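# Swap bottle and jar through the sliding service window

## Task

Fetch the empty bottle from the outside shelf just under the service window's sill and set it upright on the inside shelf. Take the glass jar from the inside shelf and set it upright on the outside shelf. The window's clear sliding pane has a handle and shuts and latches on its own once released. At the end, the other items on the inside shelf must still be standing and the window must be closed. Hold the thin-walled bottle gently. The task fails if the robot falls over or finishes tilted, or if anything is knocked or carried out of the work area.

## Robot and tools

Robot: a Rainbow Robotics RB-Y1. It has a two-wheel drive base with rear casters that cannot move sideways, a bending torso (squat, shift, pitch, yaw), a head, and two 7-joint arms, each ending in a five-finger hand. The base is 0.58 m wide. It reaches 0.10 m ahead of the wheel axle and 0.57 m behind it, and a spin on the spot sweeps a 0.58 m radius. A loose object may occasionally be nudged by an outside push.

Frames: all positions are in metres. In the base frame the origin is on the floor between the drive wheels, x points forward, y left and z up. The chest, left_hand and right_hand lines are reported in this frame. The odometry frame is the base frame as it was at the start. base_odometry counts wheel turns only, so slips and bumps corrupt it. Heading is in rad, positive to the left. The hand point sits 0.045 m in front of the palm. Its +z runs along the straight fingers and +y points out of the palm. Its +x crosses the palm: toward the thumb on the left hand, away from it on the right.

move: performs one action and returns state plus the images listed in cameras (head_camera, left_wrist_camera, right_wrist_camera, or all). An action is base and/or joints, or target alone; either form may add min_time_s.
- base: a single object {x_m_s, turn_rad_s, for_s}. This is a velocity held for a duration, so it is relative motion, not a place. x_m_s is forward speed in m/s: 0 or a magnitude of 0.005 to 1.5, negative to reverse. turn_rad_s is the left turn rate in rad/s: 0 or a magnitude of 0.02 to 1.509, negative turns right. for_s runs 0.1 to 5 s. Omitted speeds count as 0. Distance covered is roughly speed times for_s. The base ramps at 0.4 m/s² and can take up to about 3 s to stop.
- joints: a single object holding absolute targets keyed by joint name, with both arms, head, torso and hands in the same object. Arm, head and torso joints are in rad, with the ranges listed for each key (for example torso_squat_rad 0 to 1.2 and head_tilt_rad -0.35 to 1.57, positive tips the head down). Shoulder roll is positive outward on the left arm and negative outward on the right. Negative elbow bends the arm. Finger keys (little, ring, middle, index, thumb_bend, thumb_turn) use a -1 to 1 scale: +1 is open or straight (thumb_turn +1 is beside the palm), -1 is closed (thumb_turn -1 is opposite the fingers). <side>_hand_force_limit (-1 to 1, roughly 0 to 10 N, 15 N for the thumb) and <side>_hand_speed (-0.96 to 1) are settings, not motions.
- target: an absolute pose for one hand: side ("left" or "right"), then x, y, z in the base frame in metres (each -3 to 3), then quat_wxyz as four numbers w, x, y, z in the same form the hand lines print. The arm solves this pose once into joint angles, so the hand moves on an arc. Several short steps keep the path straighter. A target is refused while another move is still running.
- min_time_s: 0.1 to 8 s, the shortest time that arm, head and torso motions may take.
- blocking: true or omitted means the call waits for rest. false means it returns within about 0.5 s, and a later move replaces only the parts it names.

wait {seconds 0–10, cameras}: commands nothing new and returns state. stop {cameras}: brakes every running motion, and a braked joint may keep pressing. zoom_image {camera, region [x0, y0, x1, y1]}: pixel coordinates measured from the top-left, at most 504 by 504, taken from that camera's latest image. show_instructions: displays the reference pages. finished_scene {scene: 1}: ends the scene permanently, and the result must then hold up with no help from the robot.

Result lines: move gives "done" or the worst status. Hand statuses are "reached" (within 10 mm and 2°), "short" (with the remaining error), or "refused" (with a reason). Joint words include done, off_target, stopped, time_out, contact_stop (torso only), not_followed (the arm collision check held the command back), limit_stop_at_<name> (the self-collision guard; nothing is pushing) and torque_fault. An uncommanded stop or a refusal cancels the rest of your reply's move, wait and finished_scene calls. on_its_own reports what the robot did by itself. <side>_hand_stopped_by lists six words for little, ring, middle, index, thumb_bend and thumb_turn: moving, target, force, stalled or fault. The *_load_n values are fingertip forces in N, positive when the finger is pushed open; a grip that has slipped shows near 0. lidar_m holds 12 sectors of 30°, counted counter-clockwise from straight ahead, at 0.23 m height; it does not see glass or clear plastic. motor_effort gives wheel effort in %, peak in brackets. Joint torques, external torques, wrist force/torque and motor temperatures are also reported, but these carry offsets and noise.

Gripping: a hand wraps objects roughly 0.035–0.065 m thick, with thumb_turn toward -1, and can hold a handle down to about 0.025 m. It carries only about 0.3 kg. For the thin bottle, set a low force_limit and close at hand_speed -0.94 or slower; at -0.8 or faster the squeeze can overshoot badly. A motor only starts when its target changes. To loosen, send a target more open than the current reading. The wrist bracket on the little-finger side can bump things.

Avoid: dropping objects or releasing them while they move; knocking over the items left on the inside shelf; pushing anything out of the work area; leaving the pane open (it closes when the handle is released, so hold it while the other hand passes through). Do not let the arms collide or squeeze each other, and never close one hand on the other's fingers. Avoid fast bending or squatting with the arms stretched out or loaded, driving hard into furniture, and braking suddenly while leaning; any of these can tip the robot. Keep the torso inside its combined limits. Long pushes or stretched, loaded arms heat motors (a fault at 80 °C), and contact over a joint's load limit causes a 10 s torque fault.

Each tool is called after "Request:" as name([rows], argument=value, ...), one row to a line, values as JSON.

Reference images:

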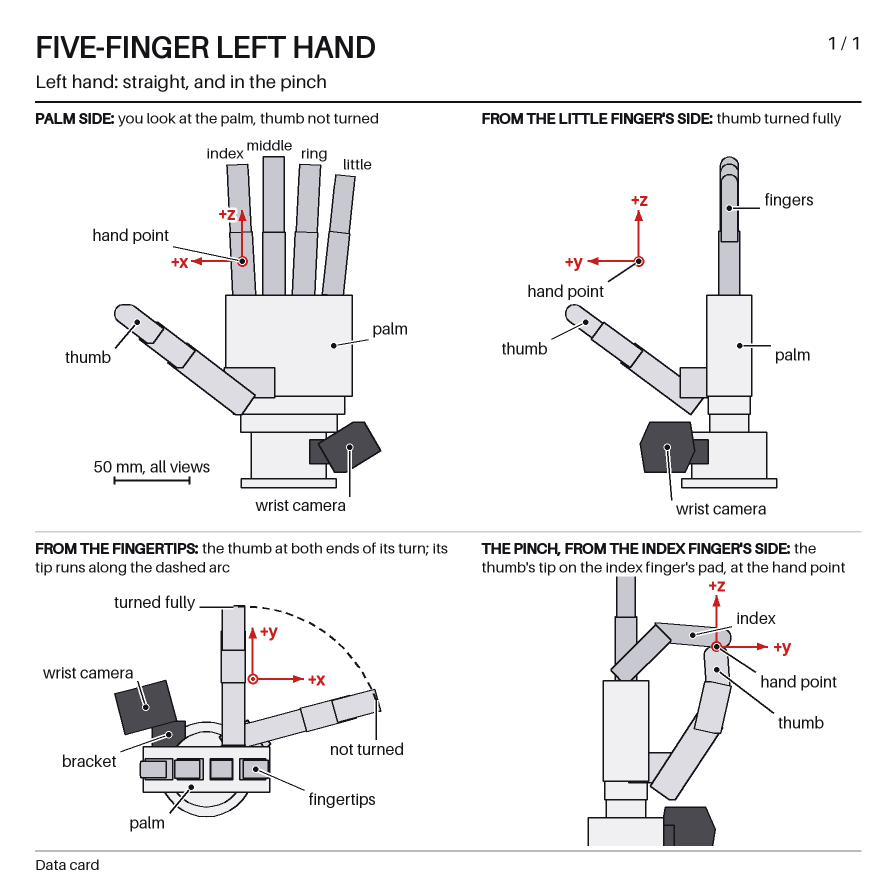

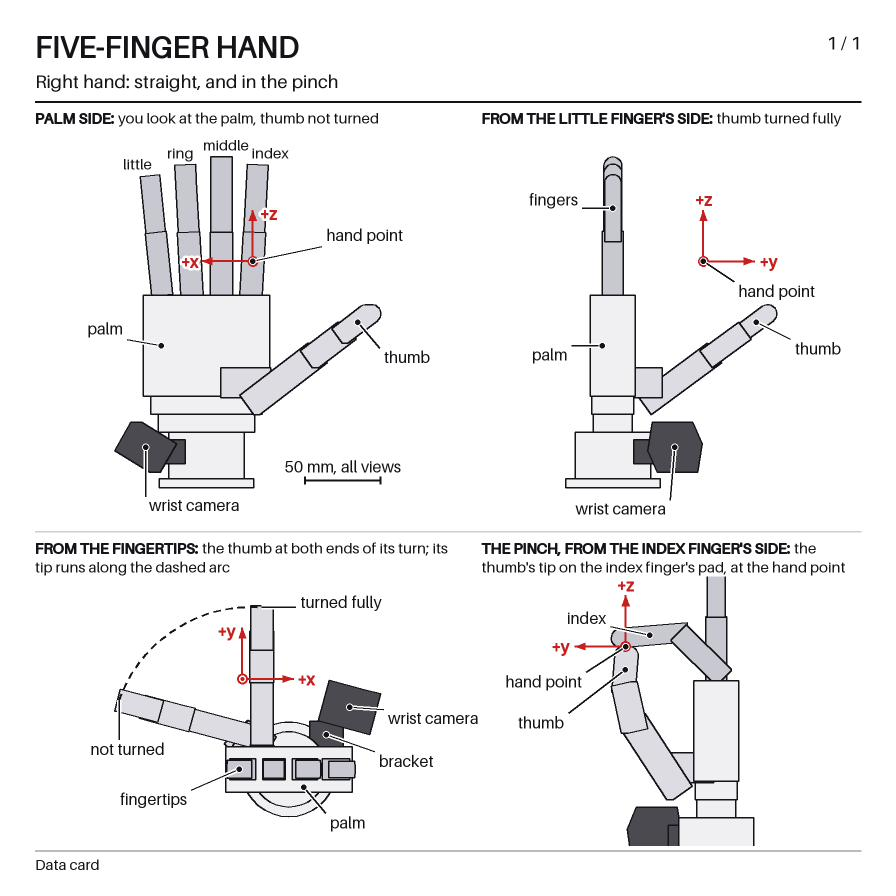

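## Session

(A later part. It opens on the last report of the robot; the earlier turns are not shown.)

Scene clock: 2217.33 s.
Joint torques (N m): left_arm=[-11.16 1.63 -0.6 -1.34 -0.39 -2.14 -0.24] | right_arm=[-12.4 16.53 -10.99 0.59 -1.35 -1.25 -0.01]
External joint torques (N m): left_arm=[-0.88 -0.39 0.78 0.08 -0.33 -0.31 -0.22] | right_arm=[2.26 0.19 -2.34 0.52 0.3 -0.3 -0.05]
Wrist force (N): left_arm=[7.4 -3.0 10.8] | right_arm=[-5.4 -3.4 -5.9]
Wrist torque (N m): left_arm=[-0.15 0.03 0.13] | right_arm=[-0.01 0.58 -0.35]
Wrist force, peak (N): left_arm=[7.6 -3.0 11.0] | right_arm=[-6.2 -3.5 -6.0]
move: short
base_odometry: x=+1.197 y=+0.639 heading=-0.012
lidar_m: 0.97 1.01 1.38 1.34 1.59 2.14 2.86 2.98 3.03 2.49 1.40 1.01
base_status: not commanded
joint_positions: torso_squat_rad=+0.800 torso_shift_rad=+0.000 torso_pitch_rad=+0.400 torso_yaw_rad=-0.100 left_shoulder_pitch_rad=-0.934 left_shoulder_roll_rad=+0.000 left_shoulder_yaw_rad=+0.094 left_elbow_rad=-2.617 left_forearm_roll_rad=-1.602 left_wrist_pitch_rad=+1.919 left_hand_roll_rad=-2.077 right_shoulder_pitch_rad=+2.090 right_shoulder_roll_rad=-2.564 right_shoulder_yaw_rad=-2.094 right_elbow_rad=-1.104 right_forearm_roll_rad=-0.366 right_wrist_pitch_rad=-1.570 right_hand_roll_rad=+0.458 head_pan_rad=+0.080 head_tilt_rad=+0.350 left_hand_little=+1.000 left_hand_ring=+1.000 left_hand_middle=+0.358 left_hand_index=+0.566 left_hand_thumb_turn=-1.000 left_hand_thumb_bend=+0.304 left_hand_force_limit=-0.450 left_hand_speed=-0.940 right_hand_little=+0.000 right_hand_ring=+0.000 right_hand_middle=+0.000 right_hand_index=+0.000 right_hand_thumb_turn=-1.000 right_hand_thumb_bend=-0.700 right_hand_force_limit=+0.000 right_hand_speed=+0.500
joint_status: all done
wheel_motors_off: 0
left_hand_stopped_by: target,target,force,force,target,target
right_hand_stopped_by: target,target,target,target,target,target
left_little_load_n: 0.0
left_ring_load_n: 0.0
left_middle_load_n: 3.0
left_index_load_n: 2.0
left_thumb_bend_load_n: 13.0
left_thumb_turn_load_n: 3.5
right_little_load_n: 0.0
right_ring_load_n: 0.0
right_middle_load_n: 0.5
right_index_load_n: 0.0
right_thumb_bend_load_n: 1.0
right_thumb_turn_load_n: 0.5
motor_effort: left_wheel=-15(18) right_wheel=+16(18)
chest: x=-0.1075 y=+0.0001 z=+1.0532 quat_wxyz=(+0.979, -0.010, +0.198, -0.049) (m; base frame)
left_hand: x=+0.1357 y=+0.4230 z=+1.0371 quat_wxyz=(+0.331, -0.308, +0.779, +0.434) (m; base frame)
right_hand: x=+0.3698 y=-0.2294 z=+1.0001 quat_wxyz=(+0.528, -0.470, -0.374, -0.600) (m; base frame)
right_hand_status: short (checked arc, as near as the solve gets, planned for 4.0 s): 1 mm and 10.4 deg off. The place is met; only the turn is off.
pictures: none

Request:
move(joints={"left_shoulder_pitch_rad":-0.868,"left_shoulder_roll_rad":0.0,"left_shoulder_yaw_rad":-0.466,"left_elbow_rad":-2.386,"left_forearm_roll_rad":-0.73,"left_wrist_pitch_rad":1.919,"left_hand_roll_rad":-1.2}, min_time_s=3)

Request:
move(target={"side":"left","x":0.34,"y":0.03,"z":0.96,"quat_wxyz":[0.5,0.018,0.865,-0.042]}, min_time_s=2)

Request:
move(target={"side":"left","x":0.50,"y":0.03,"z":0.95,"quat_wxyz":[0.5,0.018,0.865,-0.042]}, min_time_s=3)

Request:
move(target={"side":"left","x":0.62,"y":0.053,"z":0.90,"quat_wxyz":[0.5,0.018,0.865,-0.042]}, min_time_s=2)

Request:
move(target={"side":"left","x":0.65,"y":-0.055,"z":0.86,"quat_wxyz":[0.5,0.018,0.865,-0.042]}, min_time_s=3, cameras=["head_camera"])

Scene clock: 2230.03 s.
Joint torques (N m): left_arm=[-10.91 -3.11 -0.07 -5.02 -0.88 -2.13 0.06] | right_arm=[-12.18 16.62 -10.35 0.55 -1.48 -1.25 -0.05]
External joint torques (N m): left_arm=[0.95 -0.31 -0.87 -0.08 -0.25 -0.48 0.09] | right_arm=[2.48 0.27 -1.71 0.48 0.17 -0.3 -0.08]
Wrist force (N): left_arm=[8.4 0.2 11.5] | right_arm=[-5.5 -3.6 -5.9]
Wrist torque (N m): left_arm=[-0.06 -0.06 0.20] | right_arm=[-0.07 0.59 -0.37]
Wrist force, peak (N): left_arm=[8.4 0.0 11.8] | right_arm=[-5.8 -3.9 -6.1]
move: done
base_odometry: x=+1.197 y=+0.639 heading=-0.012
lidar_m: 0.96 1.00 1.36 1.34 1.60 2.15 2.86 2.98 3.04 2.50 1.38 1.01
base_status: not commanded
joint_positions: torso_squat_rad=+0.800 torso_shift_rad=+0.000 torso_pitch_rad=+0.400 torso_yaw_rad=-0.100 left_shoulder_pitch_rad=-0.868 left_shoulder_roll_rad=+0.000 left_shoulder_yaw_rad=-0.466 left_elbow_rad=-2.386 left_forearm_roll_rad=-0.730 left_wrist_pitch_rad=+1.919 left_hand_roll_rad=-1.200 right_shoulder_pitch_rad=+2.090 right_shoulder_roll_rad=-2.564 right_shoulder_yaw_rad=-2.094 right_elbow_rad=-1.104 right_forearm_roll_rad=-0.366 right_wrist_pitch_rad=-1.570 right_hand_roll_rad=+0.458 head_pan_rad=+0.080 head_tilt_rad=+0.350 left_hand_little=+1.000 left_hand_ring=+1.000 left_hand_middle=+0.358 left_hand_index=+0.566 left_hand_thumb_turn=-1.000 left_hand_thumb_bend=+0.304 left_hand_force_limit=-0.450 left_hand_speed=-0.940 right_hand_little=+0.000 right_hand_ring=+0.000 right_hand_middle=+0.000 right_hand_index=+0.000 right_hand_thumb_turn=-1.000 right_hand_thumb_bend=-0.700 right_hand_force_limit=+0.000 right_hand_speed=+0.500
joint_status: all done
wheel_motors_off: 0
left_hand_stopped_by: target,target,force,force,target,target
right_hand_stopped_by: target,target,target,target,target,target
left_little_load_n: 0.0
left_ring_load_n: 0.5
left_middle_load_n: 2.5
left_index_load_n: 1.5
left_thumb_bend_load_n: 13.5
left_thumb_turn_load_n: 3.5
right_little_load_n: 0.0
right_ring_load_n: 0.0
right_middle_load_n: 0.5
right_index_load_n: 0.0
right_thumb_bend_load_n: 1.0
right_thumb_turn_load_n: 0.5
motor_effort: left_wheel=-16(17) right_wheel=+16(17)
chest: x=-0.1075 y=+0.0001 z=+1.0532 quat_wxyz=(+0.979, -0.010, +0.198, -0.049) (m; base frame)
left_hand: x=+0.3463 y=+0.1232 z=+0.9555 quat_wxyz=(+0.521, -0.037, +0.852, +0.035) (m; base frame)
right_hand: x=+0.3698 y=-0.2294 z=+1.0001 quat_wxyz=(+0.528, -0.470, -0.374, -0.600) (m; base frame)
pictures: none

Scene clock: 2232.37 s.
Joint torques (N m): left_arm=[-13.54 -4.19 0.75 -4.94 -0.81 -1.99 0.14] | right_arm=[-12.12 16.84 -10.29 0.59 -1.58 -1.27 -0.08]
External joint torques (N m): left_arm=[-1.43 -0.37 -1.1 0.09 -0.05 -0.39 0.17] | right_arm=[2.54 0.49 -1.65 0.52 0.07 -0.32 -0.12]
Wrist force (N): left_arm=[8.3 1.0 11.3] | right_arm=[-5.6 -3.5 -6.0]
Wrist torque (N m): left_arm=[0.04 -0.05 0.15] | right_arm=[-0.05 0.62 -0.36]
Wrist force, peak (N): left_arm=[8.6 0.4 11.5] | right_arm=[-5.9 -3.5 -6.0]
move: short
base_odometry: x=+1.197 y=+0.639 heading=-0.012
lidar_m: 0.96 1.01 1.38 1.33 1.60 2.15 2.86 2.96 3.03 2.48 1.39 1.02
base_status: not commanded
joint_positions: torso_squat_rad=+0.800 torso_shift_rad=+0.000 torso_pitch_rad=+0.400 torso_yaw_rad=-0.100 left_shoulder_pitch_rad=-0.958 left_shoulder_roll_rad=+0.000 left_shoulder_yaw_rad=-0.606 left_elbow_rad=-2.332 left_forearm_roll_rad=-0.579 left_wrist_pitch_rad=+1.919 left_hand_roll_rad=-1.029 right_shoulder_pitch_rad=+2.090 right_shoulder_roll_rad=-2.564 right_shoulder_yaw_rad=-2.094 right_elbow_rad=-1.104 right_forearm_roll_rad=-0.366 right_wrist_pitch_rad=-1.570 right_hand_roll_rad=+0.458 head_pan_rad=+0.080 head_tilt_rad=+0.350 left_hand_little=+1.000 left_hand_ring=+1.000 left_hand_middle=+0.358 left_hand_index=+0.566 left_hand_thumb_turn=-1.000 left_hand_thumb_bend=+0.304 left_hand_force_limit=-0.450 left_hand_speed=-0.940 right_hand_little=+0.000 right_hand_ring=+0.000 right_hand_middle=+0.000 right_hand_index=+0.000 right_hand_thumb_turn=-1.000 right_hand_thumb_bend=-0.700 right_hand_force_limit=+0.000 right_hand_speed=+0.500
joint_status: all done
wheel_motors_off: 0
left_hand_stopped_by: target,target,force,force,target,target
right_hand_stopped_by: target,target,target,target,target,target
left_little_load_n: 0.0
left_ring_load_n: 0.0
left_middle_load_n: 2.5
left_index_load_n: 1.5
left_thumb_bend_load_n: 13.5
left_thumb_turn_load_n: 3.5
right_little_load_n: 0.0
right_ring_load_n: 0.0
right_middle_load_n: 0.5
right_index_load_n: 0.0
right_thumb_bend_load_n: 1.0
right_thumb_turn_load_n: 0.5
motor_effort: left_wheel=-15(19) right_wheel=+17(18)
chest: x=-0.1075 y=+0.0001 z=+1.0532 quat_wxyz=(+0.979, -0.010, +0.198, -0.049) (m; base frame)
left_hand: x=+0.3403 y=+0.0302 z=+0.9593 quat_wxyz=(+0.527, +0.026, +0.848, -0.053) (m; base frame)
left_hand_status: short (checked arc, as near as the solve gets, planned for 2.0 s): 1 mm and 4.0 deg off. The place is met; only the turn is off.
right_hand: x=+0.3698 y=-0.2294 z=+1.0001 quat_wxyz=(+0.528, -0.470, -0.374, -0.600) (m; base frame)
pictures: none

Scene clock: 2235.70 s.
Joint torques (N m): left_arm=[-20.03 0.95 2.72 -7.74 -0.86 -2.24 -0.28] | right_arm=[-12.27 16.93 -10.46 0.4 -1.47 -1.29 -0.27]
External joint torques (N m): left_arm=[-1.27 0.59 0.96 -0.37 -0.12 -0.69 -0.25] | right_arm=[2.39 0.59 -1.81 0.33 0.18 -0.34 -0.3]
Wrist force (N): left_arm=[8.3 0.6 11.9] | right_arm=[-5.7 -3.4 -5.7]
Wrist torque (N m): left_arm=[-0.09 -0.07 0.18] | right_arm=[-0.03 0.63 -0.39]
Wrist force, peak (N): left_arm=[8.2 0.5 12.4] | right_arm=[-5.8 -3.6 -6.1]
move: done
base_odometry: x=+1.197 y=+0.639 heading=-0.012
lidar_m: 0.97 0.99 1.36 1.32 1.59 2.15 2.85 2.98 3.03 2.49 1.39 1.00
base_status: not commanded
joint_positions: torso_squat_rad=+0.800 torso_shift_rad=+0.000 torso_pitch_rad=+0.400 torso_yaw_rad=-0.100 left_shoulder_pitch_rad=-1.230 left_shoulder_roll_rad=+0.055 left_shoulder_yaw_rad=-0.213 left_elbow_rad=-1.705 left_forearm_roll_rad=-0.296 left_wrist_pitch_rad=+1.535 left_hand_roll_rad=-1.041 right_shoulder_pitch_rad=+2.090 right_shoulder_roll_rad=-2.564 right_shoulder_yaw_rad=-2.094 right_elbow_rad=-1.104 right_forearm_roll_rad=-0.366 right_wrist_pitch_rad=-1.570 right_hand_roll_rad=+0.458 head_pan_rad=+0.080 head_tilt_rad=+0.350 left_hand_little=+1.000 left_hand_ring=+1.000 left_hand_middle=+0.358 left_hand_index=+0.566 left_hand_thumb_turn=-1.000 left_hand_thumb_bend=+0.304 left_hand_force_limit=-0.450 left_hand_speed=-0.940 right_hand_little=+0.000 right_hand_ring=+0.000 right_hand_middle=+0.000 right_hand_index=+0.000 right_hand_thumb_turn=-1.000 right_hand_thumb_bend=-0.700 right_hand_force_limit=+0.000 right_hand_speed=+0.500
joint_status: all done
wheel_motors_off: 0
left_hand_stopped_by: target,target,force,force,target,target
right_hand_stopped_by: target,target,target,target,target,target
left_little_load_n: 0.0
left_ring_load_n: 0.0
left_middle_load_n: 2.5
left_index_load_n: 2.0
left_thumb_bend_load_n: 13.5
left_thumb_turn_load_n: 3.5
right_little_load_n: 0.0
right_ring_load_n: 0.0
right_middle_load_n: 0.5
right_index_load_n: 0.0
right_thumb_bend_load_n: 1.0
right_thumb_turn_load_n: 0.5
motor_effort: left_wheel=-16(17) right_wheel=+16(17)
chest: x=-0.1075 y=+0.0001 z=+1.0532 quat_wxyz=(+0.979, -0.010, +0.198, -0.049) (m; base frame)
left_hand: x=+0.4998 y=+0.0300 z=+0.9496 quat_wxyz=(+0.500, +0.018, +0.865, -0.042) (m; base frame)
left_hand_status: reached (checked arc, planned for 3.0 s): 0 mm and 0.0 deg off.
right_hand: x=+0.3698 y=-0.2294 z=+1.0001 quat_wxyz=(+0.528, -0.470, -0.374, -0.600) (m; base frame)
pictures: none

Scene clock: 2238.03 s.
Joint torques (N m): left_arm=[-23.76 4.05 2.76 -9.64 -0.66 -1.98 0.14] | right_arm=[-12.41 16.55 -10.58 0.26 -1.42 -1.43 -0.16]
External joint torques (N m): left_arm=[-0.68 -0.03 1 -0.52 -0.01 -0.45 0.17] | right_arm=[2.25 0.21 -1.94 0.19 0.24 -0.48 -0.2]
Wrist force (N): left_arm=[8.1 0.4 12.1] | right_arm=[-5.5 -3.4 -6.0]
Wrist torque (N m): left_arm=[-0.10 -0.01 0.22] | right_arm=[-0.02 0.61 -0.37]
Wrist force, peak (N): left_arm=[8.3 0.3 12.7] | right_arm=[-6.0 -3.6 -5.9]
move: done
base_odometry: x=+1.197 y=+0.639 heading=-0.012
lidar_m: 0.96 1.00 1.37 1.33 1.60 2.14 2.86 2.98 3.04 2.48 1.39 1.01
base_status: not commanded
joint_positions: torso_squat_rad=+0.800 torso_shift_rad=+0.000 torso_pitch_rad=+0.400 torso_yaw_rad=-0.100 left_shoulder_pitch_rad=-1.432 left_shoulder_roll_rad=+0.165 left_shoulder_yaw_rad=-0.103 left_elbow_rad=-1.032 left_forearm_roll_rad=-0.177 left_wrist_pitch_rad=+1.033 left_hand_roll_rad=-1.011 right_shoulder_pitch_rad=+2.090 right_shoulder_roll_rad=-2.564 right_shoulder_yaw_rad=-2.094 right_elbow_rad=-1.104 right_forearm_roll_rad=-0.366 right_wrist_pitch_rad=-1.570 right_hand_roll_rad=+0.458 head_pan_rad=+0.080 head_tilt_rad=+0.350 left_hand_little=+1.000 left_hand_ring=+1.000 left_hand_middle=+0.358 left_hand_index=+0.566 left_hand_thumb_turn=-1.000 left_hand_thumb_bend=+0.304 left_hand_force_limit=-0.450 left_hand_speed=-0.940 right_hand_little=+0.000 right_hand_ring=+0.000 right_hand_middle=+0.000 right_hand_index=+0.000 right_hand_thumb_turn=-1.000 right_hand_thumb_bend=-0.700 right_hand_force_limit=+0.000 right_hand_speed=+0.500
joint_status: all done
wheel_motors_off: 0
left_hand_stopped_by: target,target,force,force,target,target
right_hand_stopped_by: target,target,target,target,target,target
left_little_load_n: -0.5
left_ring_load_n: 0.0
left_middle_load_n: 2.5
left_index_load_n: 1.5
left_thumb_bend_load_n: 13.0
left_thumb_turn_load_n: 3.5
right_little_load_n: -0.5
right_ring_load_n: 0.0
right_middle_load_n: 0.5
right_index_load_n: 0.0
right_thumb_bend_load_n: 1.0
right_thumb_turn_load_n: 0.5
motor_effort: left_wheel=-14(17) right_wheel=+15(17)
chest: x=-0.1075 y=+0.0001 z=+1.0532 quat_wxyz=(+0.979, -0.010, +0.198, -0.049) (m; base frame)
left_hand: x=+0.6197 y=+0.0530 z=+0.8996 quat_wxyz=(+0.500, +0.018, +0.865, -0.042) (m; base frame)
left_hand_status: reached (checked arc, planned for 2.0 s): 1 mm and 0.0 deg off.
right_hand: x=+0.3698 y=-0.2294 z=+1.0001 quat_wxyz=(+0.528, -0.470, -0.374, -0.600) (m; base frame)
pictures: none

Scene clock: 2241.37 s.
Joint torques (N m): left_arm=[-25.17 4.47 -0.66 -9.31 -1.02 -2.01 0.02] | right_arm=[-12.73 16.25 -10.5 0.42 -1.61 -1.24 -0.1]
External joint torques (N m): left_arm=[-0.91 -0.52 -1.25 -0.29 -0.67 -0.6 0.05] | right_arm=[1.92 -0.09 -1.85 0.35 0.04 -0.28 -0.14]
Wrist force (N): left_arm=[8.4 1.1 11.0] | right_arm=[-5.6 -3.3 -5.9]
Wrist torque (N m): left_arm=[-0.01 -0.08 0.16] | right_arm=[-0.02 0.59 -0.37]
Wrist force, peak (N): left_arm=[8.8 0.7 12.3] | right_arm=[-6.1 -3.4 -6.1]
move: short
base_odometry: x=+1.197 y=+0.639 heading=-0.012
lidar_m: 0.96 1.01 1.36 1.33 1.59 2.14 2.87 2.98 3.03 2.48 1.39 1.00
base_status: not commanded
joint_positions: torso_squat_rad=+0.800 torso_shift_rad=+0.000 torso_pitch_rad=+0.400 torso_yaw_rad=-0.100 left_shoulder_pitch_rad=-1.707 left_shoulder_roll_rad=+0.053 left_shoulder_yaw_rad=-0.186 left_elbow_rad=-0.267 left_forearm_roll_rad=-0.281 left_wrist_pitch_rad=+0.374 left_hand_roll_rad=-0.714 right_shoulder_pitch_rad=+2.090 right_shoulder_roll_rad=-2.564 right_shoulder_yaw_rad=-2.094 right_elbow_rad=-1.104 right_forearm_roll_rad=-0.366 right_wrist_pitch_rad=-1.570 right_hand_roll_rad=+0.458 head_pan_rad=+0.080 head_tilt_rad=+0.350 left_hand_little=+1.000 left_hand_ring=+1.000 left_hand_middle=+0.358 left_hand_index=+0.566 left_hand_thumb_turn=-1.000 left_hand_thumb_bend=+0.304 left_hand_force_limit=-0.450 left_hand_speed=-0.940 right_hand_little=+0.000 right_hand_ring=+0.000 right_hand_middle=+0.000 right_hand_index=+0.000 right_hand_thumb_turn=-1.000 right_hand_thumb_bend=-0.700 right_hand_force_limit=+0.000 right_hand_speed=+0.500
joint_status: all done
wheel_motors_off: 0
left_hand_stopped_by: target,target,force,force,target,target
right_hand_stopped_by: target,target,target,target,target,target
left_little_load_n: 0.0
left_ring_load_n: 0.0
left_middle_load_n: 2.5
left_index_load_n: 1.5
left_thumb_bend_load_n: 13.5
left_thumb_turn_load_n: 3.5
right_little_load_n: 0.0
right_ring_load_n: 0.0
right_middle_load_n: 0.5
right_index_load_n: 0.0
right_thumb_bend_load_n: 1.0
right_thumb_turn_load_n: 0.5
motor_effort: left_wheel=-17(17) right_wheel=+15(16)
chest: x=-0.1075 y=+0.0001 z=+1.0532 quat_wxyz=(+0.979, -0.010, +0.198, -0.049) (m; base frame)
left_hand: x=+0.6487 y=-0.0541 z=+0.8598 quat_wxyz=(+0.543, +0.066, +0.827, -0.129) (m; base frame)
left_hand_status: short (checked arc, as near as the solve gets, planned for 3.0 s): 2 mm and 13.2 deg off. The place is met; only the turn is off.
right_hand: x=+0.3698 y=-0.2294 z=+1.0001 quat_wxyz=(+0.528, -0.470, -0.374, -0.600) (m; base frame)
pictures: head_camera

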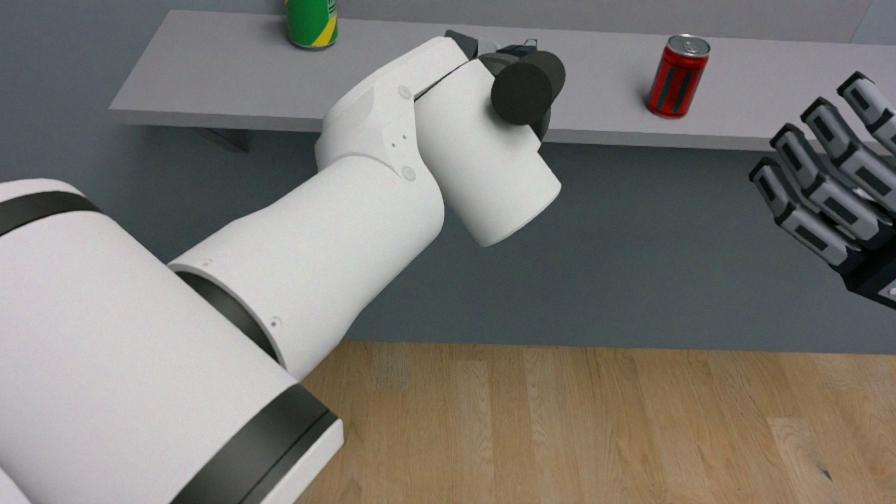

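Request:
move(target={"side":"left","x":0.50,"y":0.03,"z":0.95,"quat_wxyz":[0.5,0.018,0.865,-0.042]}, min_time_s=3)

Request:
move(joints={"left_shoulder_pitch_rad":-0.868,"left_shoulder_roll_rad":0.0,"left_shoulder_yaw_rad":-0.466,"left_elbow_rad":-2.386,"left_forearm_roll_rad":-0.73,"left_wrist_pitch_rad":1.919,"left_hand_roll_rad":-1.2}, min_time_s=3)

Request:
move(joints={"left_shoulder_pitch_rad":-0.934,"left_shoulder_roll_rad":0.0,"left_shoulder_yaw_rad":0.094,"left_elbow_rad":-2.617,"left_forearm_roll_rad":-1.602,"left_wrist_pitch_rad":1.919,"left_hand_roll_rad":-2.077}, min_time_s=3)

Request:
move(joints={"right_shoulder_pitch_rad":2.036,"right_shoulder_roll_rad":-2.024,"right_shoulder_yaw_rad":-2.091,"right_elbow_rad":-2.318,"right_forearm_roll_rad":-0.398,"right_wrist_pitch_rad":-0.861,"right_hand_roll_rad":0.643}, min_time_s=3)

Request:
move(base={"x_m_s":0.2,"for_s":2.9}, cameras=["all"])

Scene clock: 2254.13 s.
Joint torques (N m): left_arm=[-19.02 1.79 3.18 -8.13 -1.15 -1.69 -0.28] | right_arm=[-12.69 17.04 -10.5 0.25 -1.43 -1.24 -0.11]
External joint torques (N m): left_arm=[0.11 0.41 -0.58 -1.25 -0.19 -0.27 -0.25] | right_arm=[1.97 0.7 -1.86 0.18 0.22 -0.29 -0.14]
Wrist force (N): left_arm=[8.3 0.6 11.9] | right_arm=[-5.7 -3.5 -5.9]
Wrist torque (N m): left_arm=[-0.08 -0.06 0.14] | right_arm=[-0.05 0.62 -0.38]
Wrist force, peak (N): left_arm=[9.0 0.6 12.4] | right_arm=[-5.9 -3.7 -6.1]
move: done
base_odometry: x=+1.197 y=+0.639 heading=-0.012
lidar_m: 0.96 1.01 1.37 1.33 1.60 2.14 2.86 2.98 3.03 2.49 1.40 1.02
base_status: not commanded
joint_positions: torso_squat_rad=+0.800 torso_shift_rad=+0.000 torso_pitch_rad=+0.400 torso_yaw_rad=-0.100 left_shoulder_pitch_rad=-1.272 left_shoulder_roll_rad=+0.191 left_shoulder_yaw_rad=-0.340 left_elbow_rad=-1.704 left_forearm_roll_rad=-0.176 left_wrist_pitch_rad=+1.575 left_hand_roll_rad=-0.891 right_shoulder_pitch_rad=+2.090 right_shoulder_roll_rad=-2.564 right_shoulder_yaw_rad=-2.094 right_elbow_rad=-1.104 right_forearm_roll_rad=-0.366 right_wrist_pitch_rad=-1.570 right_hand_roll_rad=+0.458 head_pan_rad=+0.080 head_tilt_rad=+0.350 left_hand_little=+1.000 left_hand_ring=+1.000 left_hand_middle=+0.358 left_hand_index=+0.566 left_hand_thumb_turn=-1.000 left_hand_thumb_bend=+0.304 left_hand_force_limit=-0.450 left_hand_speed=-0.940 right_hand_little=+0.000 right_hand_ring=+0.000 right_hand_middle=+0.000 right_hand_index=+0.000 right_hand_thumb_turn=-1.000 right_hand_thumb_bend=-0.700 right_hand_force_limit=+0.000 right_hand_speed=+0.500
joint_status: all done
wheel_motors_off: 0
left_hand_stopped_by: target,target,force,force,target,target
right_hand_stopped_by: target,target,target,target,target,target
left_little_load_n: 0.0
left_ring_load_n: 0.0
left_middle_load_n: 2.5
left_index_load_n: 1.5
left_thumb_bend_load_n: 13.5
left_thumb_turn_load_n: 3.5
right_little_load_n: 0.0
right_ring_load_n: 0.0
right_middle_load_n: 0.5
right_index_load_n: 0.0
right_thumb_bend_load_n: 1.0
right_thumb_turn_load_n: 0.5
motor_effort: left_wheel=-14(19) right_wheel=+15(17)
chest: x=-0.1075 y=+0.0001 z=+1.0532 quat_wxyz=(+0.979, -0.010, +0.198, -0.049) (m; base frame)
left_hand: x=+0.4993 y=+0.0301 z=+0.9502 quat_wxyz=(+0.499, +0.017, +0.865, -0.041) (m; base frame)
left_hand_status: reached (checked arc, planned for 3.0 s): 1 mm and 0.2 deg off.
right_hand: x=+0.3698 y=-0.2294 z=+1.0001 quat_wxyz=(+0.528, -0.470, -0.374, -0.600) (m; base frame)
pictures: none

Scene clock: 2257.43 s.
Joint torques (N m): left_arm=[-10.75 -3.87 -0.14 -5.77 -1.26 -1.78 -0.23] | right_arm=[-12.17 16.74 -10.33 0.57 -1.54 -1.45 -0.05]
External joint torques (N m): left_arm=[1.11 -1.07 -0.94 -0.83 -0.63 -0.13 -0.2] | right_arm=[2.49 0.39 -1.68 0.5 0.11 -0.5 -0.09]
Wrist force (N): left_arm=[8.4 0.3 11.7] | right_arm=[-5.8 -3.4 -5.8]
Wrist torque (N m): left_arm=[-0.04 -0.05 0.11] | right_arm=[-0.04 0.62 -0.38]
Wrist force, peak (N): left_arm=[8.5 0.1 12.3] | right_arm=[-6.1 -3.5 -5.9]
move: done
base_odometry: x=+1.197 y=+0.639 heading=-0.012
lidar_m: 0.97 1.01 1.36 1.32 1.59 2.13 2.86 2.99 3.05 2.48 1.40 1.02
base_status: not commanded
joint_positions: torso_squat_rad=+0.800 torso_shift_rad=+0.000 torso_pitch_rad=+0.400 torso_yaw_rad=-0.100 left_shoulder_pitch_rad=-0.868 left_shoulder_roll_rad=+0.000 left_shoulder_yaw_rad=-0.466 left_elbow_rad=-2.386 left_forearm_roll_rad=-0.730 left_wrist_pitch_rad=+1.919 left_hand_roll_rad=-1.200 right_shoulder_pitch_rad=+2.090 right_shoulder_roll_rad=-2.564 right_shoulder_yaw_rad=-2.094 right_elbow_rad=-1.104 right_forearm_roll_rad=-0.366 right_wrist_pitch_rad=-1.570 right_hand_roll_rad=+0.458 head_pan_rad=+0.080 head_tilt_rad=+0.350 left_hand_little=+1.000 left_hand_ring=+1.000 left_hand_middle=+0.358 left_hand_index=+0.566 left_hand_thumb_turn=-1.000 left_hand_thumb_bend=+0.304 left_hand_force_limit=-0.450 left_hand_speed=-0.940 right_hand_little=+0.000 right_hand_ring=+0.000 right_hand_middle=+0.000 right_hand_index=+0.000 right_hand_thumb_turn=-1.000 right_hand_thumb_bend=-0.700 right_hand_force_limit=+0.000 right_hand_speed=+0.500
joint_status: all done
wheel_motors_off: 0
left_hand_stopped_by: target,target,force,force,target,target
right_hand_stopped_by: target,target,target,target,target,target
left_little_load_n: 0.0
left_ring_load_n: 0.0
left_middle_load_n: 2.5
left_index_load_n: 2.0
left_thumb_bend_load_n: 13.5
left_thumb_turn_load_n: 3.5
right_little_load_n: 0.0
right_ring_load_n: 0.0
right_middle_load_n: 0.5
right_index_load_n: 0.0
right_thumb_bend_load_n: 1.0
right_thumb_turn_load_n: 0.5
motor_effort: left_wheel=-14(18) right_wheel=+15(16)
chest: x=-0.1075 y=+0.0001 z=+1.0532 quat_wxyz=(+0.979, -0.010, +0.198, -0.049) (m; base frame)
left_hand: x=+0.3463 y=+0.1233 z=+0.9554 quat_wxyz=(+0.521, -0.037, +0.852, +0.036) (m; base frame)
right_hand: x=+0.3698 y=-0.2294 z=+1.0001 quat_wxyz=(+0.528, -0.470, -0.374, -0.600) (m; base frame)
pictures: none

Scene clock: 2260.73 s.
Joint torques (N m): left_arm=[-11.19 0.96 -0.14 -1.96 -0.53 -1.93 -0.31] | right_arm=[-12.31 16.32 -11.1 0.5 -1.6 -1.25 -0.18]
External joint torques (N m): left_arm=[-0.9 -1.06 1.24 -0.54 -0.46 -0.1 -0.29] | right_arm=[2.35 -0.02 -2.45 0.43 0.05 -0.3 -0.22]
Wrist force (N): left_arm=[7.5 -3.0 10.7] | right_arm=[-5.9 -3.4 -5.5]
Wrist torque (N m): left_arm=[-0.14 0.02 0.13] | right_arm=[-0.04 0.64 -0.39]
Wrist force, peak (N): left_arm=[8.6 0.0 11.8] | right_arm=[-6.1 -3.3 -6.0]
move: done
base_odometry: x=+1.197 y=+0.639 heading=-0.012
lidar_m: 0.97 0.99 1.36 1.32 1.60 2.14 2.86 2.97 3.04 2.49 1.39 1.02
base_status: not commanded
joint_positions: torso_squat_rad=+0.800 torso_shift_rad=+0.000 torso_pitch_rad=+0.400 torso_yaw_rad=-0.100 left_shoulder_pitch_rad=-0.934 left_shoulder_roll_rad=+0.000 left_shoulder_yaw_rad=+0.094 left_elbow_rad=-2.617 left_forearm_roll_rad=-1.602 left_wrist_pitch_rad=+1.919 left_hand_roll_rad=-2.077 right_shoulder_pitch_rad=+2.090 right_shoulder_roll_rad=-2.564 right_shoulder_yaw_rad=-2.094 right_elbow_rad=-1.104 right_forearm_roll_rad=-0.366 right_wrist_pitch_rad=-1.570 right_hand_roll_rad=+0.458 head_pan_rad=+0.080 head_tilt_rad=+0.350 left_hand_little=+1.000 left_hand_ring=+1.000 left_hand_middle=+0.358 left_hand_index=+0.566 left_hand_thumb_turn=-1.000 left_hand_thumb_bend=+0.304 left_hand_force_limit=-0.450 left_hand_speed=-0.940 right_hand_little=+0.000 right_hand_ring=+0.000 right_hand_middle=+0.000 right_hand_index=+0.000 right_hand_thumb_turn=-1.000 right_hand_thumb_bend=-0.700 right_hand_force_limit=+0.000 right_hand_speed=+0.500
joint_status: all done
wheel_motors_off: 0
left_hand_stopped_by: target,target,force,force,target,target
right_hand_stopped_by: target,target,target,target,target,target
left_little_load_n: 0.0
left_ring_load_n: 0.0
left_middle_load_n: 2.5
left_index_load_n: 1.5
left_thumb_bend_load_n: 13.0
left_thumb_turn_load_n: 3.5
right_little_load_n: 0.0
right_ring_load_n: 0.0
right_middle_load_n: 0.5
right_index_load_n: 0.0
right_thumb_bend_load_n: 1.0
right_thumb_turn_load_n: 0.5
motor_effort: left_wheel=-15(18) right_wheel=+14(16)
chest: x=-0.1075 y=+0.0001 z=+1.0532 quat_wxyz=(+0.979, -0.010, +0.198, -0.049) (m; base frame)
left_hand: x=+0.1357 y=+0.4230 z=+1.0372 quat_wxyz=(+0.331, -0.308, +0.779, +0.435) (m; base frame)
right_hand: x=+0.3698 y=-0.2294 z=+1.0001 quat_wxyz=(+0.528, -0.470, -0.374, -0.600) (m; base frame)
pictures: none

Scene clock: 2264.03 s.
Joint torques (N m): left_arm=[-11.45 0.95 0 -1.82 -0.51 -2.12 -0.12] | right_arm=[-9.41 11.73 -7.94 -0.45 -1.32 -1.17 0.22]
External joint torques (N m): left_arm=[-1.17 -1.07 1.38 -0.41 -0.44 -0.29 -0.1] | right_arm=[-0.8 0.85 0.05 0.07 -0.16 0.05 0.18]
Wrist force (N): left_arm=[7.7 -2.8 10.8] | right_arm=[-6.2 -4.1 -3.8]
Wrist torque (N m): left_arm=[-0.12 -0.01 0.14] | right_arm=[-0.25 0.62 -0.23]
Wrist force, peak (N): left_arm=[7.4 -3.0 11.1] | right_arm=[-5.6 -3.7 -5.9]
move: done
base_odometry: x=+1.197 y=+0.639 heading=-0.012
lidar_m: 0.96 1.01 1.37 1.34 1.58 2.16 2.86 2.96 3.04 2.48 1.40 1.00
base_status: not commanded
joint_positions: torso_squat_rad=+0.800 torso_shift_rad=+0.000 torso_pitch_rad=+0.400 torso_yaw_rad=-0.100 left_shoulder_pitch_rad=-0.934 left_shoulder_roll_rad=+0.000 left_shoulder_yaw_rad=+0.094 left_elbow_rad=-2.617 left_forearm_roll_rad=-1.602 left_wrist_pitch_rad=+1.919 left_hand_roll_rad=-2.077 right_shoulder_pitch_rad=+2.036 right_shoulder_roll_rad=-2.024 right_shoulder_yaw_rad=-2.091 right_elbow_rad=-2.318 right_forearm_roll_rad=-0.398 right_wrist_pitch_rad=-0.861 right_hand_roll_rad=+0.643 head_pan_rad=+0.080 head_tilt_rad=+0.350 left_hand_little=+1.000 left_hand_ring=+1.000 left_hand_middle=+0.358 left_hand_index=+0.566 left_hand_thumb_turn=-1.000 left_hand_thumb_bend=+0.304 left_hand_force_limit=-0.450 left_hand_speed=-0.940 right_hand_little=+0.000 right_hand_ring=+0.000 right_hand_middle=+0.000 right_hand_index=+0.000 right_hand_thumb_turn=-1.000 right_hand_thumb_bend=-0.700 right_hand_force_limit=+0.000 right_hand_speed=+0.500
joint_status: all done
wheel_motors_off: 0
left_hand_stopped_by: target,target,force,force,target,target
right_hand_stopped_by: target,target,target,target,target,target
left_little_load_n: 0.0
left_ring_load_n: 0.0
left_middle_load_n: 3.0
left_index_load_n: 2.0
left_thumb_bend_load_n: 13.0
left_thumb_turn_load_n: 3.5
right_little_load_n: 0.0
right_ring_load_n: 0.0
right_middle_load_n: 0.5
right_index_load_n: 0.0
right_thumb_bend_load_n: 1.0
right_thumb_turn_load_n: 0.5
motor_effort: left_wheel=-15(17) right_wheel=+14(17)
chest: x=-0.1075 y=+0.0001 z=+1.0532 quat_wxyz=(+0.979, -0.010, +0.198, -0.049) (m; base frame)
left_hand: x=+0.1357 y=+0.4230 z=+1.0372 quat_wxyz=(+0.331, -0.308, +0.779, +0.435) (m; base frame)
right_hand: x=+0.2001 y=-0.0599 z=+1.0500 quat_wxyz=(+0.500, -0.500, -0.501, -0.499) (m; base frame)
pictures: none

Scene clock: 2267.97 s.
Joint torques (N m): left_arm=[-10.33 1.51 -0.38 -1.66 -0.46 -2.32 -0.19] | right_arm=[-9.04 10.72 -8.11 -0.53 -1.32 -1.2 0.25]
External joint torques (N m): left_arm=[-0.04 -0.51 1 -0.24 -0.4 -0.49 -0.17] | right_arm=[-0.43 -0.16 -0.12 0 -0.16 0.03 0.22]
Wrist force (N): left_arm=[7.3 -2.8 10.6] | right_arm=[-5.9 -3.7 -4.1]
Wrist torque (N m): left_arm=[-0.12 0.04 0.11] | right_arm=[-0.17 0.57 -0.21]
Wrist force, peak (N): left_arm=[7.6 -3.4 10.9] | right_arm=[-6.1 -4.2 -4.2]
move: done
base_odometry: x=+1.777 y=+0.632 heading=-0.013
lidar_m: 0.38 0.40 0.55 1.35 1.58 1.99 3.43 3.57 2.59 1.58 0.57 0.40
base_status: done (sent for 2.9 of 2.9 s)
joint_positions: torso_squat_rad=+0.800 torso_shift_rad=+0.000 torso_pitch_rad=+0.400 torso_yaw_rad=-0.100 left_shoulder_pitch_rad=-0.934 left_shoulder_roll_rad=+0.000 left_shoulder_yaw_rad=+0.094 left_elbow_rad=-2.617 left_forearm_roll_rad=-1.602 left_wrist_pitch_rad=+1.919 left_hand_roll_rad=-2.077 right_shoulder_pitch_rad=+2.036 right_shoulder_roll_rad=-2.024 right_shoulder_yaw_rad=-2.091 right_elbow_rad=-2.318 right_forearm_roll_rad=-0.398 right_wrist_pitch_rad=-0.861 right_hand_roll_rad=+0.643 head_pan_rad=+0.080 head_tilt_rad=+0.350 left_hand_little=+1.000 left_hand_ring=+1.000 left_hand_middle=+0.358 left_hand_index=+0.566 left_hand_thumb_turn=-1.000 left_hand_thumb_bend=+0.304 left_hand_force_limit=-0.450 left_hand_speed=-0.940 right_hand_little=+0.000 right_hand_ring=+0.000 right_hand_middle=+0.000 right_hand_index=+0.000 right_hand_thumb_turn=-1.000 right_hand_thumb_bend=-0.700 right_hand_force_limit=+0.000 right_hand_speed=+0.500
joint_status: not commanded
wheel_motors_off: 0
left_hand_stopped_by: target,target,force,force,target,target
right_hand_stopped_by: target,target,target,target,target,target
left_little_load_n: 0.0
left_ring_load_n: 0.0
left_middle_load_n: 3.0
left_index_load_n: 2.0
left_thumb_bend_load_n: 13.0
left_thumb_turn_load_n: 3.5
right_little_load_n: 0.0
right_ring_load_n: 0.0
right_middle_load_n: 0.5
right_index_load_n: 0.0
right_thumb_bend_load_n: 1.0
right_thumb_turn_load_n: 0.5
motor_effort: left_wheel=-9(41) right_wheel=+11(38)
chest: x=-0.1074 y=+0.0001 z=+1.0532 quat_wxyz=(+0.979, -0.010, +0.198, -0.049) (m; base frame)
left_hand: x=+0.1357 y=+0.4229 z=+1.0371 quat_wxyz=(+0.331, -0.308, +0.779, +0.434) (m; base frame)
right_hand: x=+0.2001 y=-0.0599 z=+1.0500 quat_wxyz=(+0.500, -0.500, -0.501, -0.499) (m; base frame)
pictures: head_camera, left_wrist_camera, right_wrist_camera

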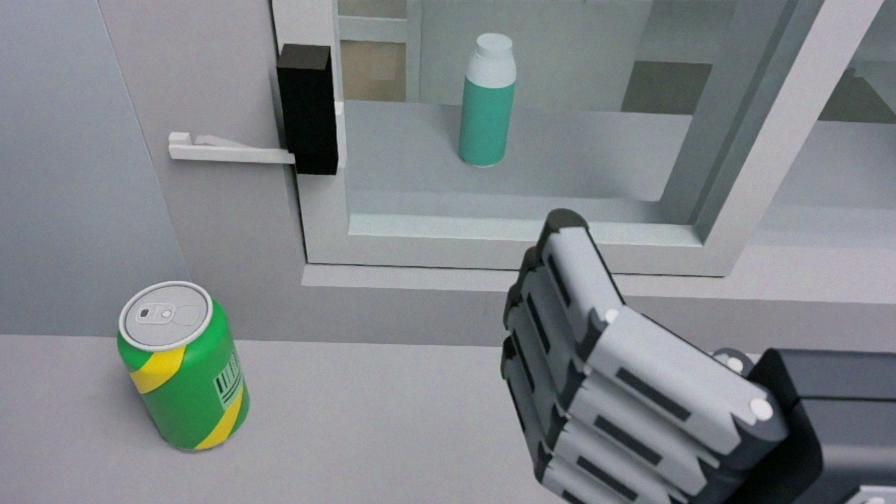

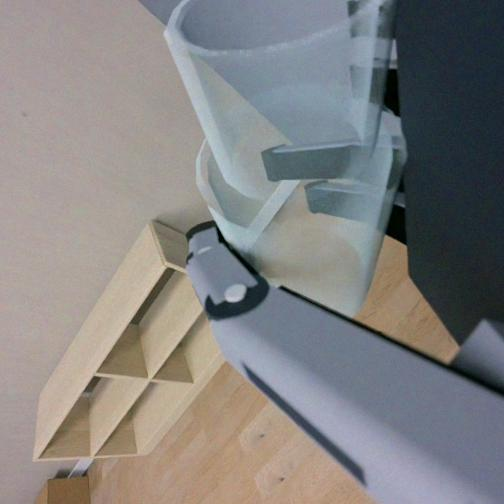

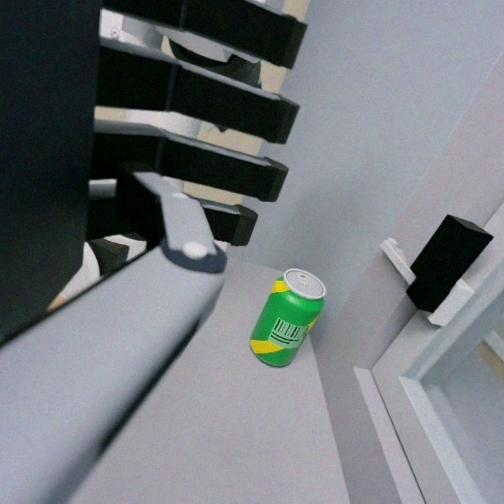

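Request:
move(target={"side":"right","x":0.27,"y":0.04,"z":1.01,"quat_wxyz":[0.5792,-0.4056,-0.4056,-0.5792]}, min_time_s=2.5)

Request:
move(target={"side":"right","x":0.317,"y":0.086,"z":0.997,"quat_wxyz":[0.5792,-0.4056,-0.4056,-0.5792]}, min_time_s=2)

Request:
move(target={"side":"right","x":0.357,"y":0.094,"z":0.997,"quat_wxyz":[0.5792,-0.4056,-0.4056,-0.5792]}, min_time_s=1.5)

Request:
move(target={"side":"right","x":0.376,"y":0.094,"z":0.999,"quat_wxyz":[0.5792,-0.4056,-0.4056,-0.5792]}, min_time_s=1.5, cameras=["head_camera","right_wrist_camera"])

Scene clock: 2278.27 s.
Joint torques (N m): left_arm=[-10.32 1.63 -0.29 -1.43 -0.48 -2.42 -0.18] | right_arm=[-15.25 6.15 -9.28 -3.09 -0.99 -1.2 0.3]
External joint torques (N m): left_arm=[-0.03 -0.38 1.09 -0.01 -0.41 -0.58 -0.16] | right_arm=[-0.93 -2.41 0.23 1.02 -0.24 0.27 0.27]
Wrist force (N): left_arm=[7.5 -3.1 10.9] | right_arm=[-5.2 -3.8 -6.2]
Wrist torque (N m): left_arm=[-0.18 0.01 0.14] | right_arm=[-0.09 0.56 -0.19]
Wrist force, peak (N): left_arm=[7.7 -3.0 11.0] | right_arm=[-5.5 -4.0 -5.9]
move: done
base_odometry: x=+1.777 y=+0.632 heading=-0.013
lidar_m: 0.38 0.40 0.56 1.33 1.57 1.98 3.44 3.57 2.59 1.59 0.56 0.41
base_status: not commanded
joint_positions: torso_squat_rad=+0.800 torso_shift_rad=+0.000 torso_pitch_rad=+0.400 torso_yaw_rad=-0.100 left_shoulder_pitch_rad=-0.934 left_shoulder_roll_rad=+0.000 left_shoulder_yaw_rad=+0.094 left_elbow_rad=-2.617 left_forearm_roll_rad=-1.602 left_wrist_pitch_rad=+1.919 left_hand_roll_rad=-2.077 right_shoulder_pitch_rad=+2.030 right_shoulder_roll_rad=-2.755 right_shoulder_yaw_rad=-1.996 right_elbow_rad=-1.898 right_forearm_roll_rad=-0.423 right_wrist_pitch_rad=-0.845 right_hand_roll_rad=+0.881 head_pan_rad=+0.080 head_tilt_rad=+0.350 left_hand_little=+1.000 left_hand_ring=+1.000 left_hand_middle=+0.358 left_hand_index=+0.566 left_hand_thumb_turn=-1.000 left_hand_thumb_bend=+0.304 left_hand_force_limit=-0.450 left_hand_speed=-0.940 right_hand_little=+0.000 right_hand_ring=+0.000 right_hand_middle=+0.000 right_hand_index=+0.000 right_hand_thumb_turn=-1.000 right_hand_thumb_bend=-0.700 right_hand_force_limit=+0.000 right_hand_speed=+0.500
joint_status: all done
wheel_motors_off: 0
left_hand_stopped_by: target,target,force,force,target,target
right_hand_stopped_by: target,target,target,target,target,target
left_little_load_n: 0.0
left_ring_load_n: 0.0
left_middle_load_n: 2.5
left_index_load_n: 2.0
left_thumb_bend_load_n: 13.0
left_thumb_turn_load_n: 3.0
right_little_load_n: 0.0
right_ring_load_n: 0.0
right_middle_load_n: 0.0
right_index_load_n: 0.0
right_thumb_bend_load_n: 1.0
right_thumb_turn_load_n: 0.5
motor_effort: left_wheel=-9(13) right_wheel=+13(14)
chest: x=-0.1074 y=+0.0001 z=+1.0532 quat_wxyz=(+0.979, -0.010, +0.198, -0.049) (m; base frame)
left_hand: x=+0.1357 y=+0.4229 z=+1.0371 quat_wxyz=(+0.331, -0.308, +0.779, +0.434) (m; base frame)
right_hand: x=+0.2698 y=+0.0399 z=+1.0099 quat_wxyz=(+0.579, -0.406, -0.406, -0.579) (m; base frame)
right_hand_status: reached (checked arc, planned for 2.5 s): 0 mm and 0.1 deg off.
pictures: none

Scene clock: 2280.60 s.
Joint torques (N m): left_arm=[-10.8 1.78 0.02 -1.47 -0.46 -2.29 -0.3] | right_arm=[-17.43 4.89 -9.38 -3.18 -0.66 -1.16 -0.02]
External joint torques (N m): left_arm=[-0.51 -0.24 1.4 -0.06 -0.4 -0.45 -0.28] | right_arm=[-0.39 -2.31 0.61 0.8 0.17 0.24 -0.05]
Wrist force (N): left_arm=[7.5 -2.9 10.9] | right_arm=[-5.5 -4.1 -5.7]
Wrist torque (N m): left_arm=[-0.14 0.03 0.13] | right_arm=[-0.17 0.60 -0.41]
Wrist force, peak (N): left_arm=[7.6 -2.9 11.0] | right_arm=[-5.8 -4.4 -5.7]
move: done
base_odometry: x=+1.777 y=+0.632 heading=-0.013
lidar_m: 0.38 0.41 0.55 1.34 1.59 1.98 3.43 3.56 2.59 1.57 0.57 0.41
base_status: not commanded
joint_positions: torso_squat_rad=+0.800 torso_shift_rad=+0.000 torso_pitch_rad=+0.400 torso_yaw_rad=-0.100 left_shoulder_pitch_rad=-0.934 left_shoulder_roll_rad=+0.000 left_shoulder_yaw_rad=+0.094 left_elbow_rad=-2.617 left_forearm_roll_rad=-1.602 left_wrist_pitch_rad=+1.919 left_hand_roll_rad=-2.077 right_shoulder_pitch_rad=+1.913 right_shoulder_roll_rad=-2.967 right_shoulder_yaw_rad=-1.972 right_elbow_rad=-1.648 right_forearm_roll_rad=-0.393 right_wrist_pitch_rad=-0.841 right_hand_roll_rad=+0.819 head_pan_rad=+0.080 head_tilt_rad=+0.350 left_hand_little=+1.000 left_hand_ring=+1.000 left_hand_middle=+0.358 left_hand_index=+0.566 left_hand_thumb_turn=-1.000 left_hand_thumb_bend=+0.304 left_hand_force_limit=-0.450 left_hand_speed=-0.940 right_hand_little=+0.000 right_hand_ring=+0.000 right_hand_middle=+0.000 right_hand_index=+0.000 right_hand_thumb_turn=-1.000 right_hand_thumb_bend=-0.700 right_hand_force_limit=+0.000 right_hand_speed=+0.500
joint_status: all done
wheel_motors_off: 0
left_hand_stopped_by: target,target,force,force,target,target
right_hand_stopped_by: target,target,target,target,target,target
left_little_load_n: 0.0
left_ring_load_n: 0.0
left_middle_load_n: 3.0
left_index_load_n: 2.0
left_thumb_bend_load_n: 13.0
left_thumb_turn_load_n: 3.5
right_little_load_n: 0.0
right_ring_load_n: 0.0
right_middle_load_n: 0.5
right_index_load_n: 0.0
right_thumb_bend_load_n: 1.0
right_thumb_turn_load_n: 0.5
motor_effort: left_wheel=-9(13) right_wheel=+14(14)
chest: x=-0.1074 y=+0.0001 z=+1.0532 quat_wxyz=(+0.979, -0.010, +0.198, -0.049) (m; base frame)
left_hand: x=+0.1357 y=+0.4229 z=+1.0371 quat_wxyz=(+0.331, -0.308, +0.779, +0.434) (m; base frame)
right_hand: x=+0.3162 y=+0.0856 z=+0.9971 quat_wxyz=(+0.578, -0.408, -0.405, -0.579) (m; base frame)
right_hand_status: reached (checked arc, planned for 2.0 s): 1 mm and 0.3 deg off.
pictures: none

Scene clock: 2282.43 s.
Joint torques (N m): left_arm=[-10.75 1.03 -0.37 -1.41 -0.5 -2.4 -0.26] | right_arm=[-19.1 4.97 -8.93 -2.8 -0.95 -1.71 -0.23]
External joint torques (N m): left_arm=[-0.46 -0.99 1.02 0.01 -0.44 -0.57 -0.24] | right_arm=[-0.15 -2.24 1.06 0.57 0.06 -0.43 -0.26]
Wrist force (N): left_arm=[7.4 -2.7 11.0] | right_arm=[-5.8 -3.8 -5.6]
Wrist torque (N m): left_arm=[-0.11 0.05 0.11] | right_arm=[-0.12 0.68 -0.38]
Wrist force, peak (N): left_arm=[7.6 -3.0 11.0] | right_arm=[-5.8 -4.1 -5.9]
move: done
base_odometry: x=+1.777 y=+0.632 heading=-0.013
lidar_m: 0.38 0.40 0.56 1.33 1.58 1.99 3.43 3.57 2.58 1.58 0.57 0.40
base_status: not commanded
joint_positions: torso_squat_rad=+0.800 torso_shift_rad=+0.000 torso_pitch_rad=+0.400 torso_yaw_rad=-0.100 left_shoulder_pitch_rad=-0.934 left_shoulder_roll_rad=+0.000 left_shoulder_yaw_rad=+0.094 left_elbow_rad=-2.617 left_forearm_roll_rad=-1.602 left_wrist_pitch_rad=+1.919 left_hand_roll_rad=-2.077 right_shoulder_pitch_rad=+1.825 right_shoulder_roll_rad=-3.063 right_shoulder_yaw_rad=-1.959 right_elbow_rad=-1.422 right_forearm_roll_rad=-0.373 right_wrist_pitch_rad=-0.931 right_hand_roll_rad=+0.732 head_pan_rad=+0.080 head_tilt_rad=+0.350 left_hand_little=+1.000 left_hand_ring=+1.000 left_hand_middle=+0.358 left_hand_index=+0.566 left_hand_thumb_turn=-1.000 left_hand_thumb_bend=+0.304 left_hand_force_limit=-0.450 left_hand_speed=-0.940 right_hand_little=+0.000 right_hand_ring=+0.000 right_hand_middle=+0.000 right_hand_index=+0.000 right_hand_thumb_turn=-1.000 right_hand_thumb_bend=-0.700 right_hand_force_limit=+0.000 right_hand_speed=+0.500
joint_status: all done
wheel_motors_off: 0
left_hand_stopped_by: target,target,force,force,target,target
right_hand_stopped_by: target,target,target,target,target,target
left_little_load_n: 0.5
left_ring_load_n: 0.5
left_middle_load_n: 2.5
left_index_load_n: 2.0
left_thumb_bend_load_n: 13.0
left_thumb_turn_load_n: 3.0
right_little_load_n: 0.0
right_ring_load_n: 0.0
right_middle_load_n: 0.5
right_index_load_n: 0.0
right_thumb_bend_load_n: 1.5
right_thumb_turn_load_n: 0.5
motor_effort: left_wheel=-9(12) right_wheel=+11(14)
chest: x=-0.1074 y=+0.0001 z=+1.0532 quat_wxyz=(+0.979, -0.010, +0.198, -0.049) (m; base frame)
left_hand: x=+0.1357 y=+0.4229 z=+1.0371 quat_wxyz=(+0.331, -0.308, +0.779, +0.434) (m; base frame)
right_hand: x=+0.3567 y=+0.0938 z=+0.9970 quat_wxyz=(+0.578, -0.407, -0.405, -0.580) (m; base frame)
right_hand_status: reached (checked arc, planned for 1.5 s): 0 mm and 0.2 deg off.
pictures: none

Scene clock: 2284.27 s.
Joint torques (N m): left_arm=[-10.61 1.15 -0.38 -1.36 -0.47 -2.35 -0.23] | right_arm=[-20.21 4.89 -9.01 -2.12 -1.12 -1.51 -0.07]
External joint torques (N m): left_arm=[-0.32 -0.87 1 0.06 -0.41 -0.51 -0.21] | right_arm=[-0.38 -2.46 0.81 0.89 0 -0.31 -0.1]
Wrist force (N): left_arm=[7.3 -3.0 10.6] | right_arm=[-6.0 -3.7 -5.8]
Wrist torque (N m): left_arm=[-0.13 0.06 0.12] | right_arm=[-0.07 0.72 -0.39]
Wrist force, peak (N): left_arm=[7.6 -3.0 10.9] | right_arm=[-5.7 -11.1 -7.4]
move: done
base_odometry: x=+1.777 y=+0.632 heading=-0.013
lidar_m: 0.39 0.41 0.56 1.33 1.58 1.99 3.44 3.58 2.58 1.58 0.55 0.41
base_status: not commanded
joint_positions: torso_squat_rad=+0.800 torso_shift_rad=+0.000 torso_pitch_rad=+0.400 torso_yaw_rad=-0.100 left_shoulder_pitch_rad=-0.934 left_shoulder_roll_rad=+0.000 left_shoulder_yaw_rad=+0.094 left_elbow_rad=-2.617 left_forearm_roll_rad=-1.602 left_wrist_pitch_rad=+1.919 left_hand_roll_rad=-2.077 right_shoulder_pitch_rad=+1.782 right_shoulder_roll_rad=-3.105 right_shoulder_yaw_rad=-1.953 right_elbow_rad=-1.302 right_forearm_roll_rad=-0.364 right_wrist_pitch_rad=-0.991 right_hand_roll_rad=+0.686 head_pan_rad=+0.080 head_tilt_rad=+0.350 left_hand_little=+1.000 left_hand_ring=+1.000 left_hand_middle=+0.358 left_hand_index=+0.566 left_hand_thumb_turn=-1.000 left_hand_thumb_bend=+0.304 left_hand_force_limit=-0.450 left_hand_speed=-0.940 right_hand_little=+0.000 right_hand_ring=+0.000 right_hand_middle=+0.000 right_hand_index=+0.000 right_hand_thumb_turn=-1.000 right_hand_thumb_bend=-0.700 right_hand_force_limit=+0.000 right_hand_speed=+0.500
joint_status: all done
wheel_motors_off: 0
left_hand_stopped_by: target,target,force,force,target,target
right_hand_stopped_by: target,target,target,target,target,target
left_little_load_n: 0.0
left_ring_load_n: 0.0
left_middle_load_n: 2.5
left_index_load_n: 1.5
left_thumb_bend_load_n: 13.0
left_thumb_turn_load_n: 3.5
right_little_load_n: 0.0
right_ring_load_n: 0.0
right_middle_load_n: 0.5
right_index_load_n: 0.0
right_thumb_bend_load_n: 1.0
right_thumb_turn_load_n: 0.0
motor_effort: left_wheel=-10(12) right_wheel=+12(14)
chest: x=-0.1075 y=+0.0001 z=+1.0532 quat_wxyz=(+0.979, -0.010, +0.198, -0.049) (m; base frame)
left_hand: x=+0.1357 y=+0.4229 z=+1.0371 quat_wxyz=(+0.331, -0.308, +0.779, +0.434) (m; base frame)
right_hand: x=+0.3760 y=+0.0938 z=+0.9989 quat_wxyz=(+0.579, -0.406, -0.405, -0.579) (m; base frame)
right_hand_status: reached (checked arc, planned for 1.5 s): 0 mm and 0.1 deg off.
pictures: head_camera, right_wrist_camera

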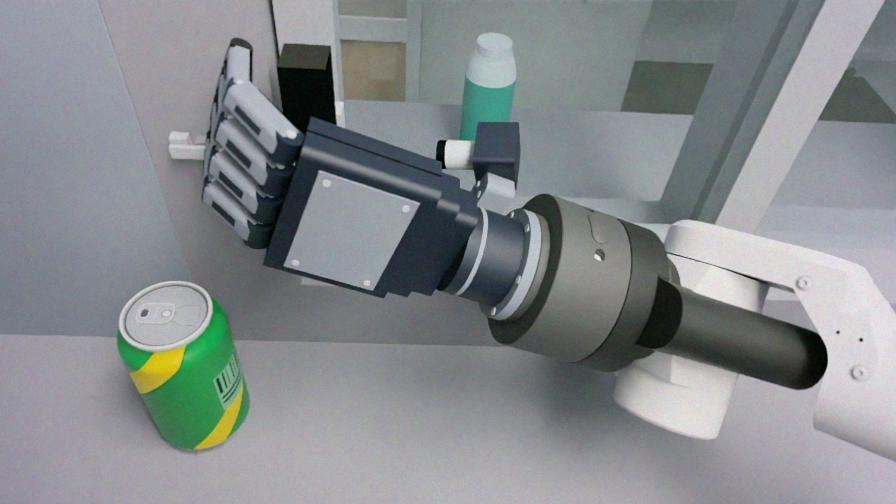

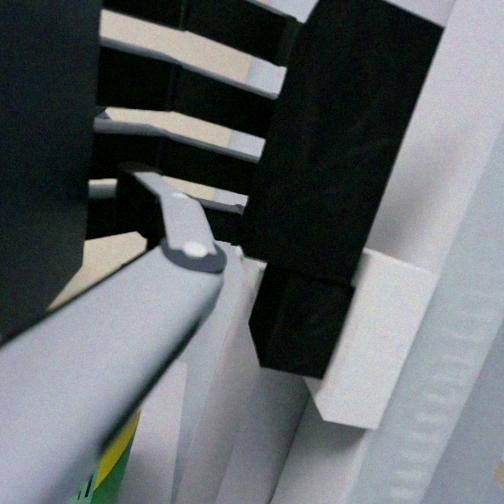

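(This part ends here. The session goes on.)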